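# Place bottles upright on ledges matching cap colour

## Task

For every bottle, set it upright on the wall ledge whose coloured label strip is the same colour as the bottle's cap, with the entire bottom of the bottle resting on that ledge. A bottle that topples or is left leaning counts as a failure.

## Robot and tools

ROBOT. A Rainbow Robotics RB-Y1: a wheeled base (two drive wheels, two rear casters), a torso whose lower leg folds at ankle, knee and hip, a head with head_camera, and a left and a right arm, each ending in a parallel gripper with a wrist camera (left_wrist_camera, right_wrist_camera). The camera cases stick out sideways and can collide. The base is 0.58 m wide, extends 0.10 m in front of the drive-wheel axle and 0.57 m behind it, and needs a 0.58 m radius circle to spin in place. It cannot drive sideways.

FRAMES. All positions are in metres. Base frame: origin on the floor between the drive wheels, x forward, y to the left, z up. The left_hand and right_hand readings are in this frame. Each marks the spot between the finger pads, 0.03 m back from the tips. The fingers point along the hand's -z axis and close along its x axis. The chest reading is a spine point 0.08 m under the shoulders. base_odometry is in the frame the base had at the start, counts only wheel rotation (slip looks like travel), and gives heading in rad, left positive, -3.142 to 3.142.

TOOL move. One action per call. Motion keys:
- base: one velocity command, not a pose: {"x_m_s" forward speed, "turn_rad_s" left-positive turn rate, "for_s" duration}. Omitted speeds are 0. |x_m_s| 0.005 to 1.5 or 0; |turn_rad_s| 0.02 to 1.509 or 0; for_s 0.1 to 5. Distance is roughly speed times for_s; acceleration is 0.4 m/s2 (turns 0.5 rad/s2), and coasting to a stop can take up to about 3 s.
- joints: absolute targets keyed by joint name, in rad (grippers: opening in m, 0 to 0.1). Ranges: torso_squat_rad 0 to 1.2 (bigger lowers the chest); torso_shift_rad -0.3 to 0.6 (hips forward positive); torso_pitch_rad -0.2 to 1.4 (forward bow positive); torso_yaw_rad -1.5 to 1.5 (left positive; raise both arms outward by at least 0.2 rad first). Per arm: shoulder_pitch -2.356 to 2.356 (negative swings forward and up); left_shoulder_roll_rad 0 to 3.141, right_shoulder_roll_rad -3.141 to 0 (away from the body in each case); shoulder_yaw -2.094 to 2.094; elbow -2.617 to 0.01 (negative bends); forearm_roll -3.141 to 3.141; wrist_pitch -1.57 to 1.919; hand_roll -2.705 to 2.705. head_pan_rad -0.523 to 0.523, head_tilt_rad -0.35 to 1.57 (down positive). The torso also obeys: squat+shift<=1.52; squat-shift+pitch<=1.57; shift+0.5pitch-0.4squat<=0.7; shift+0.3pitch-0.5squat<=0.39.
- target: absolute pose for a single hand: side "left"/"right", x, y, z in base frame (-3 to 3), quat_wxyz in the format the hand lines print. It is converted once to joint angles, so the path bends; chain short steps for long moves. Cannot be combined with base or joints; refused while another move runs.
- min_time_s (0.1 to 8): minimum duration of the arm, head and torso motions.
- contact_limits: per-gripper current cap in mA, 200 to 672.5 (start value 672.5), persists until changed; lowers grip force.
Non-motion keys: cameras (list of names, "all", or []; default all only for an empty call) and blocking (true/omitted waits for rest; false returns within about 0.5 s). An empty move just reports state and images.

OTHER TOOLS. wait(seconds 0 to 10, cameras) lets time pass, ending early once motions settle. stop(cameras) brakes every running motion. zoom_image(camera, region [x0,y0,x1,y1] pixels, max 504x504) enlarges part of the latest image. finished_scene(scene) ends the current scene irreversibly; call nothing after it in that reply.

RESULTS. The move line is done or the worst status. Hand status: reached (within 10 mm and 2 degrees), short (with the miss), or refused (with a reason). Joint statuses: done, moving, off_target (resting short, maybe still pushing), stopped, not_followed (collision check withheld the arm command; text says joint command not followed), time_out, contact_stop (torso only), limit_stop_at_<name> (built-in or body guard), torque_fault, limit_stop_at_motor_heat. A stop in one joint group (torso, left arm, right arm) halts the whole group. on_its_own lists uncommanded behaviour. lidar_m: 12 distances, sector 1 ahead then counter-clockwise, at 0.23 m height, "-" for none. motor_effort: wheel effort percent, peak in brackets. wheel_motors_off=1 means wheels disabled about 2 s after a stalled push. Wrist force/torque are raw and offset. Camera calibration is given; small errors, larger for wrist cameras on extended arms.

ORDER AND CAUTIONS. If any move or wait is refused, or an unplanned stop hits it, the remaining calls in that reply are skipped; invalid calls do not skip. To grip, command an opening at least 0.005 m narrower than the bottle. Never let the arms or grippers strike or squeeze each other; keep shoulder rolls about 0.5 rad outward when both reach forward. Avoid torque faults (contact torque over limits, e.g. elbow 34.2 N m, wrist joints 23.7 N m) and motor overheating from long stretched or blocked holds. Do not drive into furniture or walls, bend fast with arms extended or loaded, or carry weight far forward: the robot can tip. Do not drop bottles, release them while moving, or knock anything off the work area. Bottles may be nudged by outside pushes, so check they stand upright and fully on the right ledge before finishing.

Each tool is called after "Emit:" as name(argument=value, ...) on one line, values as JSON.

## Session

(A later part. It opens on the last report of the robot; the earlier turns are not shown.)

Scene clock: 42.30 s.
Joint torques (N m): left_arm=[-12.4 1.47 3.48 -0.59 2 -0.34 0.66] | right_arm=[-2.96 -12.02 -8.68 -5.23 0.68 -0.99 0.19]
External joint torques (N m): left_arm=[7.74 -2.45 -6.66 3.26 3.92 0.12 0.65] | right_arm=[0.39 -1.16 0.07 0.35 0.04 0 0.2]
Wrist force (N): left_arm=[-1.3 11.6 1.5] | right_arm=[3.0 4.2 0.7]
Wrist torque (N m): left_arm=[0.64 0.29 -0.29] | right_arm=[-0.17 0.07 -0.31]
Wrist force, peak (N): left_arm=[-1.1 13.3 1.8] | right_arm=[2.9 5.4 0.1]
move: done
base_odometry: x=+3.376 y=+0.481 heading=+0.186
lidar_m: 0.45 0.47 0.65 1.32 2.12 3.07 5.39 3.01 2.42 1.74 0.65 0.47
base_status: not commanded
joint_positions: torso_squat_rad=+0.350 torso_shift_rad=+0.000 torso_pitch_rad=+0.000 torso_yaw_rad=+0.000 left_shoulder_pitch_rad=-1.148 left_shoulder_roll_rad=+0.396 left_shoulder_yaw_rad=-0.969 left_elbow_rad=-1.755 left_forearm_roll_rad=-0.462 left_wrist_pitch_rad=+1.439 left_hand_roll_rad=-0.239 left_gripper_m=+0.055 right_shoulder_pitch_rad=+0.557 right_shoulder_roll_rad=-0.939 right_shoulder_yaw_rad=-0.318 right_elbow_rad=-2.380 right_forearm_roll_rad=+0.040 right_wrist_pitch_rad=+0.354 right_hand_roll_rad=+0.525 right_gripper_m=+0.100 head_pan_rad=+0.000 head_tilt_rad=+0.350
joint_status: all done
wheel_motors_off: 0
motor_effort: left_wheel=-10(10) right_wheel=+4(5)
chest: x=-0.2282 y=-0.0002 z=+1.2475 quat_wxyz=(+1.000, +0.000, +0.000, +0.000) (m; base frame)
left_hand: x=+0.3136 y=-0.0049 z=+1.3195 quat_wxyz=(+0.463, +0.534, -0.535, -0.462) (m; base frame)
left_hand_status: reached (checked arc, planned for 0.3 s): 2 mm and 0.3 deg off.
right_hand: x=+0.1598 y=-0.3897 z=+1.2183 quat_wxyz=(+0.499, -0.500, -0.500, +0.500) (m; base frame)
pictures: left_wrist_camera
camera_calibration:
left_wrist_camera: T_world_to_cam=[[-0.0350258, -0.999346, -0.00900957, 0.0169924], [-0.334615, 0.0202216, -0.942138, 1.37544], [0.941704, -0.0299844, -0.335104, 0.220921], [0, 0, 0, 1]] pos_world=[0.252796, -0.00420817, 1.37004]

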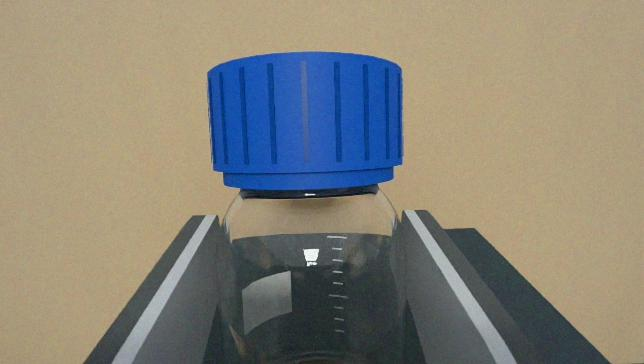

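Emit:
move(target={"side": "left", "x": 0.314, "y": -0.005, "z": 1.3205, "quat_wxyz": [0.4638, 0.5338, -0.5338, -0.4638]}, min_time_s=0.3)

Emit:
move(joints={"left_gripper_m": 0.064}, cameras=["left_wrist_camera"])

Emit:
move(joints={"left_gripper_m": 0.1}, cameras=["left_wrist_camera"])

Scene clock: 43.87 s.
Joint torques (N m): left_arm=[-18.48 3.49 9.06 -2.85 -0.59 -0.7 0.17] | right_arm=[-2.75 -12.18 -8.54 -5.21 0.71 -0.89 -0.05]
External joint torques (N m): left_arm=[1.69 -0.48 -1.09 0.98 1.32 -0.23 0.16] | right_arm=[0.6 -1.32 0.22 0.36 0.07 0.1 -0.04]
Wrist force (N): left_arm=[-0.6 0.1 2.3] | right_arm=[3.3 3.9 0.3]
Wrist torque (N m): left_arm=[0.25 0.27 -0.11] | right_arm=[-0.19 0.05 -0.31]
Wrist force, peak (N): left_arm=[-1.2 12.4 1.5] | right_arm=[3.6 5.4 0.6]
move: done
base_odometry: x=+3.376 y=+0.481 heading=+0.186
lidar_m: 0.45 0.47 0.64 1.32 2.12 3.08 5.39 3.01 2.42 1.74 0.65 0.47
base_status: not commanded
joint_positions: torso_squat_rad=+0.350 torso_shift_rad=+0.000 torso_pitch_rad=+0.000 torso_yaw_rad=+0.000 left_shoulder_pitch_rad=-1.152 left_shoulder_roll_rad=+0.396 left_shoulder_yaw_rad=-0.964 left_elbow_rad=-1.755 left_forearm_roll_rad=-0.454 left_wrist_pitch_rad=+1.440 left_hand_roll_rad=-0.245 left_gripper_m=+0.055 right_shoulder_pitch_rad=+0.557 right_shoulder_roll_rad=-0.939 right_shoulder_yaw_rad=-0.318 right_elbow_rad=-2.380 right_forearm_roll_rad=+0.040 right_wrist_pitch_rad=+0.354 right_hand_roll_rad=+0.525 right_gripper_m=+0.100 head_pan_rad=+0.000 head_tilt_rad=+0.350
joint_status: all done
wheel_motors_off: 0
motor_effort: left_wheel=-10(10) right_wheel=+4(5)
chest: x=-0.2282 y=-0.0002 z=+1.2475 quat_wxyz=(+1.000, +0.000, +0.000, +0.000) (m; base frame)
left_hand: x=+0.3140 y=-0.0050 z=+1.3212 quat_wxyz=(+0.463, +0.534, -0.534, -0.463) (m; base frame)
left_hand_status: reached (checked arc, planned for 0.3 s): 1 mm and 0.1 deg off.
right_hand: x=+0.1598 y=-0.3897 z=+1.2183 quat_wxyz=(+0.499, -0.500, -0.500, +0.500) (m; base frame)
pictures: none

Scene clock: 44.43 s.
Joint torques (N m): left_arm=[-19.99 3.76 8.97 -3.22 -1.67 -0.55 0.17] | right_arm=[-2.47 -11.9 -8.24 -5.07 0.65 -0.86 0.1]
External joint torques (N m): left_arm=[0.15 -0.21 -1.18 0.59 0.24 -0.08 0.16] | right_arm=[0.88 -1.04 0.52 0.51 0.01 0.13 0.1]
Wrist force (N): left_arm=[1.8 -4.6 2.0] | right_arm=[2.6 4.5 1.1]
Wrist torque (N m): left_arm=[0.15 0.22 0.02] | right_arm=[-0.22 0.03 -0.31]
Wrist force, peak (N): left_arm=[1.9 -4.9 2.1] | right_arm=[4.2 5.4 0.3]
move: done
base_odometry: x=+3.376 y=+0.481 heading=+0.186
lidar_m: 0.45 0.47 0.65 1.33 2.12 3.07 5.39 3.01 2.42 1.74 0.65 0.47
base_status: not commanded
joint_positions: torso_squat_rad=+0.350 torso_shift_rad=+0.000 torso_pitch_rad=+0.000 torso_yaw_rad=+0.000 left_shoulder_pitch_rad=-1.152 left_shoulder_roll_rad=+0.396 left_shoulder_yaw_rad=-0.964 left_elbow_rad=-1.755 left_forearm_roll_rad=-0.454 left_wrist_pitch_rad=+1.440 left_hand_roll_rad=-0.245 left_gripper_m=+0.064 right_shoulder_pitch_rad=+0.557 right_shoulder_roll_rad=-0.939 right_shoulder_yaw_rad=-0.318 right_elbow_rad=-2.380 right_forearm_roll_rad=+0.040 right_wrist_pitch_rad=+0.354 right_hand_roll_rad=+0.525 right_gripper_m=+0.100 head_pan_rad=+0.000 head_tilt_rad=+0.350
joint_status: all done
wheel_motors_off: 0
motor_effort: left_wheel=-9(10) right_wheel=+4(5)
chest: x=-0.2282 y=-0.0002 z=+1.2475 quat_wxyz=(+1.000, +0.000, +0.000, +0.000) (m; base frame)
left_hand: x=+0.3141 y=-0.0050 z=+1.3209 quat_wxyz=(+0.464, +0.534, -0.534, -0.464) (m; base frame)
right_hand: x=+0.1599 y=-0.3897 z=+1.2182 quat_wxyz=(+0.499, -0.500, -0.500, +0.500) (m; base frame)
pictures: left_wrist_camera
camera_calibration:
left_wrist_camera: T_world_to_cam=[[-0.0350443, -0.999338, -0.00972836, 0.0178218], [-0.338107, 0.0210158, -0.940873, 1.37629], [0.940455, -0.029683, -0.33862, 0.226039], [0, 0, 0, 1]] pos_world=[0.253379, -0.00440435, 1.37163]

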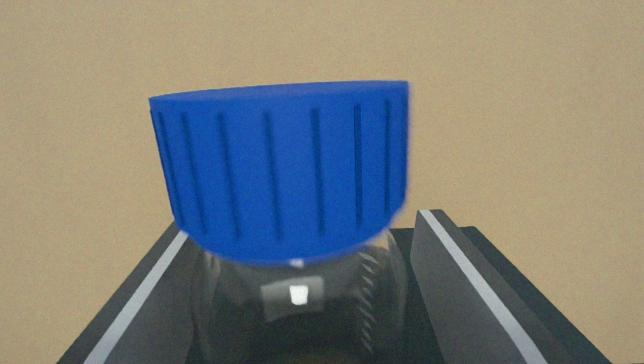

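Scene clock: 45.33 s.
Joint torques (N m): left_arm=[-19.93 3.83 8.86 -3.08 -1.65 -0.59 0.14] | right_arm=[-2.86 -12.3 -8.87 -5.27 0.56 -0.95 -0.06]
External joint torques (N m): left_arm=[0.23 -0.13 -1.29 0.75 0.27 -0.12 0.12] | right_arm=[0.49 -1.45 -0.12 0.3 -0.07 0.04 -0.05]
Wrist force (N): left_arm=[1.9 -4.5 2.1] | right_arm=[3.1 4.6 0.2]
Wrist torque (N m): left_arm=[0.12 0.22 0.02] | right_arm=[-0.20 0.07 -0.29]
Wrist force, peak (N): left_arm=[1.7 -4.8 2.3] | right_arm=[4.0 5.4 0.3]
move: done
base_odometry: x=+3.376 y=+0.481 heading=+0.186
lidar_m: 0.45 0.47 0.65 1.32 2.13 3.08 5.39 3.01 2.43 1.74 0.64 0.47
base_status: not commanded
joint_positions: torso_squat_rad=+0.350 torso_shift_rad=+0.000 torso_pitch_rad=+0.000 torso_yaw_rad=+0.000 left_shoulder_pitch_rad=-1.152 left_shoulder_roll_rad=+0.396 left_shoulder_yaw_rad=-0.964 left_elbow_rad=-1.755 left_forearm_roll_rad=-0.454 left_wrist_pitch_rad=+1.440 left_hand_roll_rad=-0.245 left_gripper_m=+0.100 right_shoulder_pitch_rad=+0.557 right_shoulder_roll_rad=-0.939 right_shoulder_yaw_rad=-0.318 right_elbow_rad=-2.380 right_forearm_roll_rad=+0.040 right_wrist_pitch_rad=+0.354 right_hand_roll_rad=+0.525 right_gripper_m=+0.100 head_pan_rad=+0.000 head_tilt_rad=+0.350
joint_status: all done
wheel_motors_off: 0
motor_effort: left_wheel=-9(10) right_wheel=+5(5)
chest: x=-0.2282 y=-0.0002 z=+1.2475 quat_wxyz=(+1.000, +0.000, +0.000, +0.000) (m; base frame)
left_hand: x=+0.3141 y=-0.0050 z=+1.3209 quat_wxyz=(+0.464, +0.534, -0.534, -0.464) (m; base frame)
right_hand: x=+0.1599 y=-0.3897 z=+1.2182 quat_wxyz=(+0.499, -0.500, -0.500, +0.500) (m; base frame)
pictures: left_wrist_camera
camera_calibration:
left_wrist_camera: T_world_to_cam=[[-0.0350443, -0.999338, -0.00972836, 0.0178218], [-0.338107, 0.0210158, -0.940873, 1.37629], [0.940455, -0.029683, -0.33862, 0.226039], [0, 0, 0, 1]] pos_world=[0.253379, -0.00440435, 1.37163]

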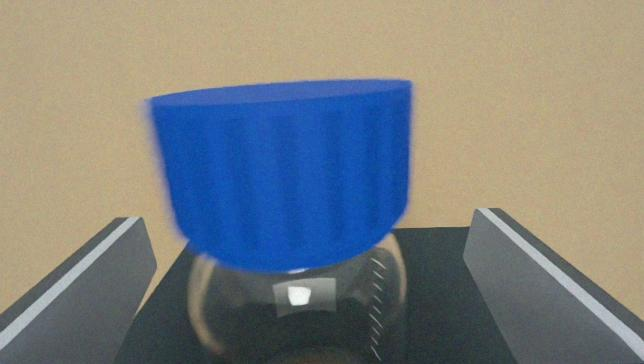

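Emit:
move(cameras=["left_wrist_camera", "head_camera"])

Scene clock: 45.53 s.
Joint torques (N m): left_arm=[-20.08 4.18 9.11 -3.21 -1.71 -0.54 0.2] | right_arm=[-2.73 -12.7 -7.45 -5.21 0.6 -0.87 0.14]
External joint torques (N m): left_arm=[0.09 0.21 -1.04 0.62 0.21 -0.07 0.18] | right_arm=[0.62 -1.84 1.3 0.37 -0.04 0.12 0.15]
Motor temperatures (°C): left_arm=[34 38 32 38 34 42 39] | right_arm=[33 35 34 34 35 33 43]
Wrist force (N): left_arm=[2.0 -4.6 2.1] | right_arm=[3.5 5.0 0.7]
Wrist torque (N m): left_arm=[0.14 0.24 0.01] | right_arm=[-0.29 0.12 -0.30]
Wrist force, peak (N): left_arm=[2.0 -4.6 2.1] | right_arm=[3.1 5.5 0.1]
base_odometry: x=+3.376 y=+0.481 heading=+0.186
lidar_m: 0.45 0.47 0.65 1.33 2.12 3.08 5.39 3.01 2.42 1.74 0.64 0.47
base_status: not commanded
joint_positions: torso_squat_rad=+0.350 torso_shift_rad=+0.000 torso_pitch_rad=+0.000 torso_yaw_rad=+0.000 left_shoulder_pitch_rad=-1.152 left_shoulder_roll_rad=+0.396 left_shoulder_yaw_rad=-0.964 left_elbow_rad=-1.755 left_forearm_roll_rad=-0.454 left_wrist_pitch_rad=+1.440 left_hand_roll_rad=-0.245 left_gripper_m=+0.100 right_shoulder_pitch_rad=+0.557 right_shoulder_roll_rad=-0.939 right_shoulder_yaw_rad=-0.318 right_elbow_rad=-2.380 right_forearm_roll_rad=+0.040 right_wrist_pitch_rad=+0.354 right_hand_roll_rad=+0.525 right_gripper_m=+0.100 head_pan_rad=+0.000 head_tilt_rad=+0.350
joint_status: all done
wheel_motors_off: 0
motor_effort: left_wheel=-10(10) right_wheel=+4(5)
chest: x=-0.2282 y=-0.0002 z=+1.2475 quat_wxyz=(+1.000, +0.000, +0.000, +0.000) (m; base frame)
left_hand: x=+0.3141 y=-0.0050 z=+1.3209 quat_wxyz=(+0.464, +0.534, -0.534, -0.464) (m; base frame)
right_hand: x=+0.1599 y=-0.3897 z=+1.2182 quat_wxyz=(+0.499, -0.500, -0.500, +0.500) (m; base frame)
pictures: head_camera, left_wrist_camera
camera_calibration:
head_camera: T_world_to_cam=[[-0.0280044, -0.999325, 0.0237697, -0.0357908], [-0.308109, -0.013992, -0.951248, 1.37195], [0.950939, -0.0339628, -0.307509, 0.584294], [0, 0, 0, 1]] pos_world=[-0.133919, 0.00327392, 1.48559]
left_wrist_camera: T_world_to_cam=[[-0.0350443, -0.999338, -0.00972836, 0.0178218], [-0.338107, 0.0210158, -0.940873, 1.37629], [0.940455, -0.029683, -0.33862, 0.226039], [0, 0, 0, 1]] pos_world=[0.253379, -0.00440435, 1.37163]

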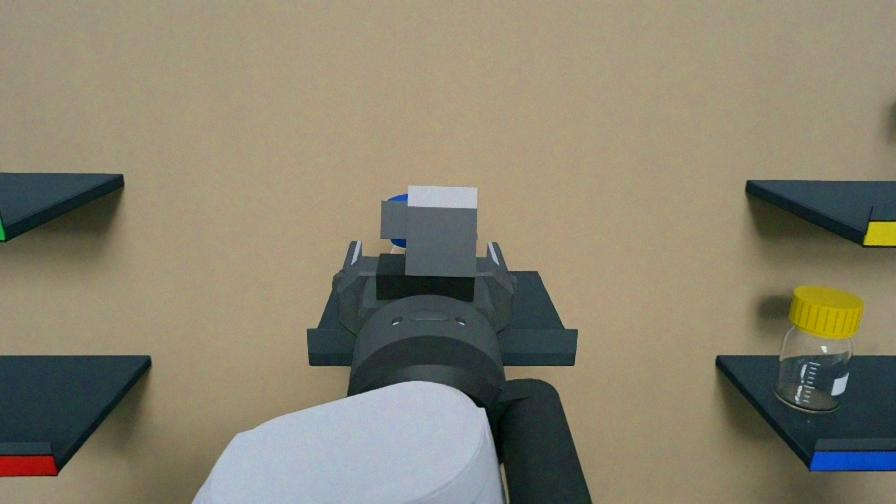

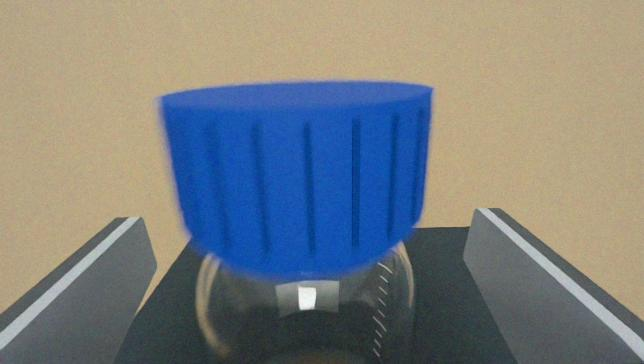

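Emit:
move(target={"side": "left", "x": 0.215, "y": -0.004, "z": 1.325, "quat_wxyz": [0.4638, 0.5338, -0.5338, -0.4638]}, min_time_s=0.9, cameras=["left_wrist_camera"])

Emit:
move(target={"side": "left", "x": 0.20, "y": 0.25, "z": 1.39, "quat_wxyz": [0.5, 0.5, -0.5, -0.5]}, min_time_s=0.8)

Emit:
move(joints={"head_pan_rad": 0.4}, blocking=false)

Emit:
wait(seconds=0.4, cameras=["head_camera"])

Scene clock: 48.07 s.
Joint torques (N m): left_arm=[-16.84 2.18 7.88 -3.89 -1.8 -0.89 0.2] | right_arm=[-2.54 -11.81 -7.88 -5.65 0.52 -0.86 -0.02]
External joint torques (N m): left_arm=[-0.14 -0.01 -1.4 -0.31 0.04 -0.13 0.19] | right_arm=[0.81 -0.95 0.88 -0.07 -0.12 0.13 -0.01]
Wrist force (N): left_arm=[1.8 -4.7 1.8] | right_arm=[3.2 5.1 -0.1]
Wrist torque (N m): left_arm=[0.16 0.22 0.05] | right_arm=[-0.29 0.05 -0.31]
Wrist force, peak (N): left_arm=[1.8 -5.1 2.9] | right_arm=[4.0 4.9 0.6]
move: done
base_odometry: x=+3.376 y=+0.481 heading=+0.186
lidar_m: 0.45 0.47 0.65 1.32 2.12 3.08 5.39 3.01 2.43 1.73 0.65 0.47
base_status: not commanded
joint_positions: torso_squat_rad=+0.350 torso_shift_rad=+0.000 torso_pitch_rad=+0.000 torso_yaw_rad=+0.000 left_shoulder_pitch_rad=-1.088 left_shoulder_roll_rad=+0.367 left_shoulder_yaw_rad=-1.018 left_elbow_rad=-2.130 left_forearm_roll_rad=-0.545 left_wrist_pitch_rad=+1.773 left_hand_roll_rad=-0.395 left_gripper_m=+0.100 right_shoulder_pitch_rad=+0.557 right_shoulder_roll_rad=-0.939 right_shoulder_yaw_rad=-0.318 right_elbow_rad=-2.380 right_forearm_roll_rad=+0.040 right_wrist_pitch_rad=+0.354 right_hand_roll_rad=+0.525 right_gripper_m=+0.100 head_pan_rad=+0.000 head_tilt_rad=+0.350
joint_status: all done
wheel_motors_off: 0
motor_effort: left_wheel=-10(10) right_wheel=+4(6)
chest: x=-0.2281 y=-0.0002 z=+1.2475 quat_wxyz=(+1.000, +0.000, +0.000, +0.000) (m; base frame)
left_hand: x=+0.2156 y=-0.0040 z=+1.3252 quat_wxyz=(+0.464, +0.534, -0.534, -0.464) (m; base frame)
left_hand_status: reached (checked arc, planned for 0.9 s): 1 mm and 0.0 deg off.
right_hand: x=+0.1599 y=-0.3897 z=+1.2182 quat_wxyz=(+0.499, -0.500, -0.500, +0.500) (m; base frame)
pictures: left_wrist_camera
camera_calibration:
left_wrist_camera: T_world_to_cam=[[-0.0350721, -0.999343, -0.00916851, 0.0147469], [-0.338806, 0.0205203, -0.940632, 1.34691], [0.940202, -0.0298836, -0.339303, 0.321084], [0, 0, 0, 1]] pos_world=[0.154976, -0.00330677, 1.37603]

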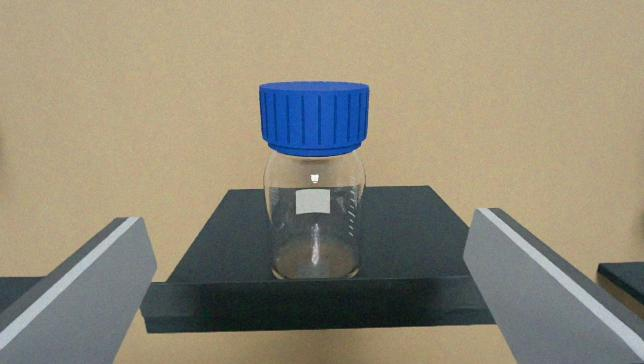

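Scene clock: 49.57 s.
Joint torques (N m): left_arm=[-12.84 10.19 7.83 -0.07 -1.82 -0.97 0.19] | right_arm=[-2.54 -11.78 -8.18 -5.09 0.78 -0.72 0.07]
External joint torques (N m): left_arm=[-0.87 0.5 -0.17 -0.35 -0.12 0.09 0.18] | right_arm=[0.81 -0.92 0.57 0.48 0.14 0.27 0.08]
Wrist force (N): left_arm=[1.9 -4.2 1.3] | right_arm=[3.3 4.3 -0.4]
Wrist torque (N m): left_arm=[0.10 0.20 0.03] | right_arm=[-0.19 0.11 -0.27]
Wrist force, peak (N): left_arm=[2.7 -5.4 1.6] | right_arm=[3.1 5.7 0.6]
move: done
base_odometry: x=+3.376 y=+0.481 heading=+0.186
lidar_m: 0.45 0.46 0.65 1.32 2.12 3.08 5.39 3.01 2.42 1.74 0.64 0.47
base_status: not commanded
joint_positions: torso_squat_rad=+0.350 torso_shift_rad=+0.000 torso_pitch_rad=+0.000 torso_yaw_rad=+0.000 left_shoulder_pitch_rad=-0.546 left_shoulder_roll_rad=+1.136 left_shoulder_yaw_rad=-0.047 left_elbow_rad=-2.578 left_forearm_roll_rad=+0.330 left_wrist_pitch_rad=+1.422 left_hand_roll_rad=-0.544 left_gripper_m=+0.100 right_shoulder_pitch_rad=+0.557 right_shoulder_roll_rad=-0.939 right_shoulder_yaw_rad=-0.318 right_elbow_rad=-2.380 right_forearm_roll_rad=+0.040 right_wrist_pitch_rad=+0.354 right_hand_roll_rad=+0.525 right_gripper_m=+0.100 head_pan_rad=+0.000 head_tilt_rad=+0.350
joint_status: all done
wheel_motors_off: 0
motor_effort: left_wheel=-10(10) right_wheel=+5(6)
chest: x=-0.2281 y=-0.0002 z=+1.2475 quat_wxyz=(+1.000, +0.000, +0.000, +0.000) (m; base frame)
left_hand: x=+0.1994 y=+0.2498 z=+1.3905 quat_wxyz=(+0.502, +0.503, -0.498, -0.497) (m; base frame)
left_hand_status: reached (checked arc, planned for 1.1 s): 1 mm and 0.6 deg off.
right_hand: x=+0.1600 y=-0.3897 z=+1.2182 quat_wxyz=(+0.500, -0.500, -0.500, +0.500) (m; base frame)
pictures: none

Scene clock: 50.07 s.
Joint torques (N m): left_arm=[-12.13 10.26 7.66 -0.05 -1.88 -0.89 0.23] | right_arm=[-2.66 -12.25 -8.41 -5.15 0.52 -0.98 0.04]
External joint torques (N m): left_arm=[-0.16 0.57 -0.35 -0.33 -0.19 0.16 0.22] | right_arm=[0.68 -1.4 0.34 0.42 -0.12 0.01 0.05]
Wrist force (N): left_arm=[1.6 -4.4 1.6] | right_arm=[3.3 4.2 0.6]
Wrist torque (N m): left_arm=[0.11 0.20 0.04] | right_arm=[-0.21 0.06 -0.31]
Wrist force, peak (N): left_arm=[1.6 -4.7 1.2] | right_arm=[3.9 5.0 0.3]
move: moving
base_odometry: x=+3.376 y=+0.481 heading=+0.186
lidar_m: 0.45 0.47 0.65 1.33 2.12 3.08 5.39 3.01 2.42 1.74 0.65 0.48
base_status: not commanded
joint_positions: torso_squat_rad=+0.350 torso_shift_rad=+0.000 torso_pitch_rad=+0.000 torso_yaw_rad=+0.000 left_shoulder_pitch_rad=-0.546 left_shoulder_roll_rad=+1.136 left_shoulder_yaw_rad=-0.047 left_elbow_rad=-2.578 left_forearm_roll_rad=+0.330 left_wrist_pitch_rad=+1.422 left_hand_roll_rad=-0.544 left_gripper_m=+0.100 right_shoulder_pitch_rad=+0.557 right_shoulder_roll_rad=-0.939 right_shoulder_yaw_rad=-0.318 right_elbow_rad=-2.380 right_forearm_roll_rad=+0.040 right_wrist_pitch_rad=+0.354 right_hand_roll_rad=+0.525 right_gripper_m=+0.100 head_pan_rad=+0.372 head_tilt_rad=+0.350
joint_status: head_pan_rad moving
wheel_motors_off: 0
motor_effort: left_wheel=-9(10) right_wheel=+5(5)
chest: x=-0.2281 y=-0.0002 z=+1.2475 quat_wxyz=(+1.000, +0.000, +0.000, +0.000) (m; base frame)
left_hand: x=+0.1994 y=+0.2498 z=+1.3905 quat_wxyz=(+0.502, +0.503, -0.498, -0.497) (m; base frame)
right_hand: x=+0.1600 y=-0.3897 z=+1.2182 quat_wxyz=(+0.500, -0.500, -0.500, +0.500) (m; base frame)
pictures: none

Scene clock: 50.47 s.
Joint torques (N m): left_arm=[-12.66 9.99 8.08 -0.12 -1.87 -0.88 0.16] | right_arm=[-2.59 -12.19 -8.14 -5.03 0.7 -0.96 -0.1]
External joint torques (N m): left_arm=[-0.69 0.29 0.07 -0.4 -0.18 0.18 0.14] | right_arm=[0.76 -1.33 0.62 0.54 0.07 0.02 -0.09]
Wrist force (N): left_arm=[1.9 -4.7 1.1] | right_arm=[3.6 4.6 0.2]
Wrist torque (N m): left_arm=[0.14 0.23 0.04] | right_arm=[-0.28 0.09 -0.32]
Wrist force, peak (N): left_arm=[1.9 -4.7 1.1] | right_arm=[3.5 5.7 0.6]
earlier move: moving
base_odometry: x=+3.376 y=+0.481 heading=+0.186
lidar_m: 0.45 0.47 0.66 1.32 2.12 3.07 5.39 3.01 2.42 1.74 0.64 0.47
base_status: not commanded
joint_positions: torso_squat_rad=+0.350 torso_shift_rad=+0.000 torso_pitch_rad=+0.000 torso_yaw_rad=+0.000 left_shoulder_pitch_rad=-0.546 left_shoulder_roll_rad=+1.136 left_shoulder_yaw_rad=-0.047 left_elbow_rad=-2.578 left_forearm_roll_rad=+0.330 left_wrist_pitch_rad=+1.422 left_hand_roll_rad=-0.544 left_gripper_m=+0.100 right_shoulder_pitch_rad=+0.557 right_shoulder_roll_rad=-0.939 right_shoulder_yaw_rad=-0.318 right_elbow_rad=-2.380 right_forearm_roll_rad=+0.040 right_wrist_pitch_rad=+0.354 right_hand_roll_rad=+0.525 right_gripper_m=+0.100 head_pan_rad=+0.400 head_tilt_rad=+0.350
joint_status: head_pan_rad moving
wheel_motors_off: 0
motor_effort: left_wheel=-10(10) right_wheel=+4(5)
chest: x=-0.2281 y=-0.0002 z=+1.2475 quat_wxyz=(+1.000, +0.000, +0.000, +0.000) (m; base frame)
left_hand: x=+0.1994 y=+0.2498 z=+1.3905 quat_wxyz=(+0.502, +0.503, -0.498, -0.497) (m; base frame)
right_hand: x=+0.1600 y=-0.3897 z=+1.2182 quat_wxyz=(+0.500, -0.500, -0.500, +0.500) (m; base frame)
wait: 0.40 s; no rest
pictures: head_camera
camera_calibration:
head_camera: T_world_to_cam=[[0.363342, -0.931348, 0.0239478, 0.0447134], [-0.278171, -0.132982, -0.951282, 1.37818], [0.889159, 0.338979, -0.307392, 0.571353], [0, 0, 0, 1]] pos_world=[-0.140902, 0.0312391, 1.48559]

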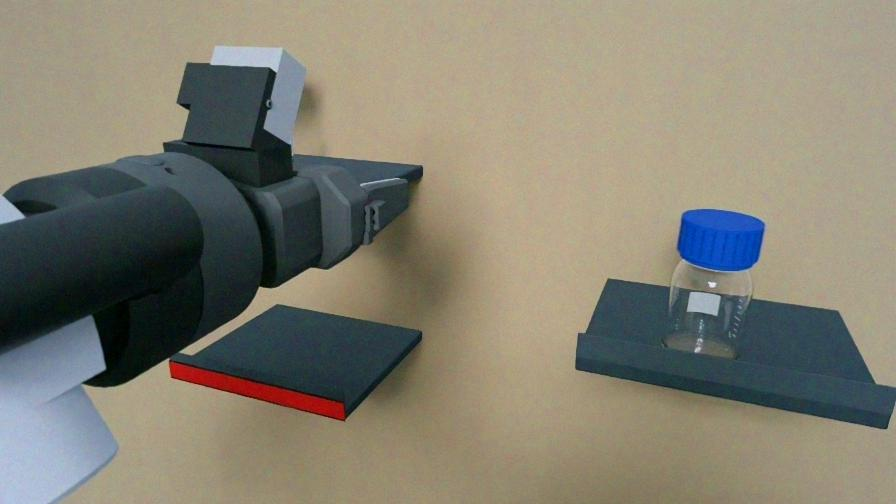

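Emit:
move(target={"side": "left", "x": 0.255, "y": 0.415, "z": 1.419, "quat_wxyz": [0.5, 0.5, -0.5, -0.5]}, min_time_s=0.7, cameras=["left_wrist_camera"])

Scene clock: 51.97 s.
Joint torques (N m): left_arm=[-12.55 17.22 9.34 -1.62 -0.94 -1.58 0.66] | right_arm=[-3.05 -12.65 -8.59 -5.04 0.62 -0.96 0.02]
External joint torques (N m): left_arm=[-1.13 1.24 -0.8 -0.28 -0.25 0.11 0.65] | right_arm=[0.3 -1.79 0.17 0.53 -0.02 0.03 0.02]
Wrist force (N): left_arm=[1.7 -4.3 1.2] | right_arm=[3.2 5.2 0.2]
Wrist torque (N m): left_arm=[0.10 0.20 0.03] | right_arm=[-0.36 0.06 -0.28]
Wrist force, peak (N): left_arm=[2.8 -5.2 0.9] | right_arm=[3.7 5.1 0.1]
earlier move: done
move: done
base_odometry: x=+3.376 y=+0.481 heading=+0.186
lidar_m: 0.45 0.47 0.66 1.33 2.12 3.07 5.39 3.01 2.42 1.74 0.64 0.47
base_status: not commanded
joint_positions: torso_squat_rad=+0.350 torso_shift_rad=+0.000 torso_pitch_rad=+0.000 torso_yaw_rad=+0.000 left_shoulder_pitch_rad=-0.174 left_shoulder_roll_rad=+1.287 left_shoulder_yaw_rad=+0.400 left_elbow_rad=-2.042 left_forearm_roll_rad=+0.814 left_wrist_pitch_rad=+0.776 left_hand_roll_rad=-0.985 left_gripper_m=+0.100 right_shoulder_pitch_rad=+0.557 right_shoulder_roll_rad=-0.939 right_shoulder_yaw_rad=-0.318 right_elbow_rad=-2.380 right_forearm_roll_rad=+0.040 right_wrist_pitch_rad=+0.354 right_hand_roll_rad=+0.525 right_gripper_m=+0.100 head_pan_rad=+0.400 head_tilt_rad=+0.350
joint_status: all done
wheel_motors_off: 0
motor_effort: left_wheel=-10(10) right_wheel=+4(6)
chest: x=-0.2280 y=-0.0002 z=+1.2475 quat_wxyz=(+1.000, +0.000, +0.000, +0.000) (m; base frame)
left_hand: x=+0.2548 y=+0.4151 z=+1.4193 quat_wxyz=(+0.500, +0.501, -0.500, -0.498) (m; base frame)
left_hand_status: reached (checked arc, planned for 0.8 s): 0 mm and 0.2 deg off.
right_hand: x=+0.1600 y=-0.3897 z=+1.2181 quat_wxyz=(+0.500, -0.500, -0.500, +0.500) (m; base frame)
pictures: left_wrist_camera
camera_calibration:
left_wrist_camera: T_world_to_cam=[[-0.0329119, -0.99945, -0.00417108, 0.428172], [-0.464994, 0.0190061, -0.88511, 1.39414], [0.884702, -0.0271911, -0.465363, 0.520645], [0, 0, 0, 1]] pos_world=[0.201744, 0.415596, 1.47804]

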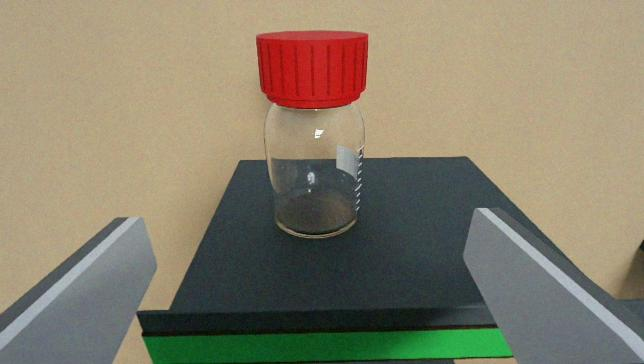

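Emit:
move(target={"side": "left", "x": 0.361, "y": 0.414, "z": 1.419, "quat_wxyz": [0.5, 0.5, -0.5, -0.5]}, min_time_s=0.6, cameras=["left_wrist_camera"])

Emit:
move(joints={"left_gripper_m": 0.045}, cameras=["left_wrist_camera"])

Emit:
move(target={"side": "left", "x": 0.345, "y": 0.413, "z": 1.46, "quat_wxyz": [0.5, 0.5, -0.5, -0.5]}, min_time_s=0.6)

Emit:
move(target={"side": "left", "x": 0.21, "y": 0.39, "z": 1.455, "quat_wxyz": [0.5, 0.5, -0.5, -0.5]}, min_time_s=0.9, cameras=["left_wrist_camera", "head_camera"])

Scene clock: 54.33 s.
Joint torques (N m): left_arm=[-17.71 16.04 10.39 -2.9 -0.69 -1.92 0.39] | right_arm=[-2.73 -12.4 -8.47 -5.36 0.65 -0.97 0.04]
External joint torques (N m): left_arm=[-0.19 0.69 0.04 0.41 -0.24 -0.1 0.37] | right_arm=[0.61 -1.54 0.28 0.21 0.01 0.01 0.04]
Wrist force (N): left_arm=[1.7 -4.4 1.1] | right_arm=[3.2 4.4 0.3]
Wrist torque (N m): left_arm=[0.11 0.22 0.02] | right_arm=[-0.27 0.01 -0.30]
Wrist force, peak (N): left_arm=[1.4 -5.3 1.0] | right_arm=[3.5 5.3 0.8]
move: done
base_odometry: x=+3.376 y=+0.481 heading=+0.186
lidar_m: 0.45 0.47 0.65 1.32 2.12 3.08 5.39 3.02 2.42 1.75 0.65 0.47
base_status: not commanded
joint_positions: torso_squat_rad=+0.350 torso_shift_rad=+0.000 torso_pitch_rad=+0.000 torso_yaw_rad=+0.000 left_shoulder_pitch_rad=-0.695 left_shoulder_roll_rad=+1.202 left_shoulder_yaw_rad=-0.074 left_elbow_rad=-1.593 left_forearm_roll_rad=+0.766 left_wrist_pitch_rad=+0.656 left_hand_roll_rad=-1.112 left_gripper_m=+0.100 right_shoulder_pitch_rad=+0.557 right_shoulder_roll_rad=-0.939 right_shoulder_yaw_rad=-0.318 right_elbow_rad=-2.380 right_forearm_roll_rad=+0.040 right_wrist_pitch_rad=+0.354 right_hand_roll_rad=+0.525 right_gripper_m=+0.100 head_pan_rad=+0.400 head_tilt_rad=+0.350
joint_status: all done
wheel_motors_off: 0
motor_effort: left_wheel=-10(10) right_wheel=+4(6)
chest: x=-0.2280 y=-0.0002 z=+1.2475 quat_wxyz=(+1.000, +0.000, +0.000, +0.000) (m; base frame)
left_hand: x=+0.3600 y=+0.4136 z=+1.4193 quat_wxyz=(+0.500, +0.501, -0.500, -0.499) (m; base frame)
left_hand_status: reached (checked arc, planned for 0.8 s): 1 mm and 0.1 deg off.
right_hand: x=+0.1600 y=-0.3898 z=+1.2181 quat_wxyz=(+0.500, -0.500, -0.500, +0.500) (m; base frame)
pictures: left_wrist_camera
camera_calibration:
left_wrist_camera: T_world_to_cam=[[-0.0347664, -0.999381, -0.00533959, 0.43241], [-0.465221, 0.0209122, -0.884948, 1.44209], [0.884512, -0.0282823, -0.46566, 0.428348], [0, 0, 0, 1]] pos_world=[0.307043, 0.4141, 1.47794]

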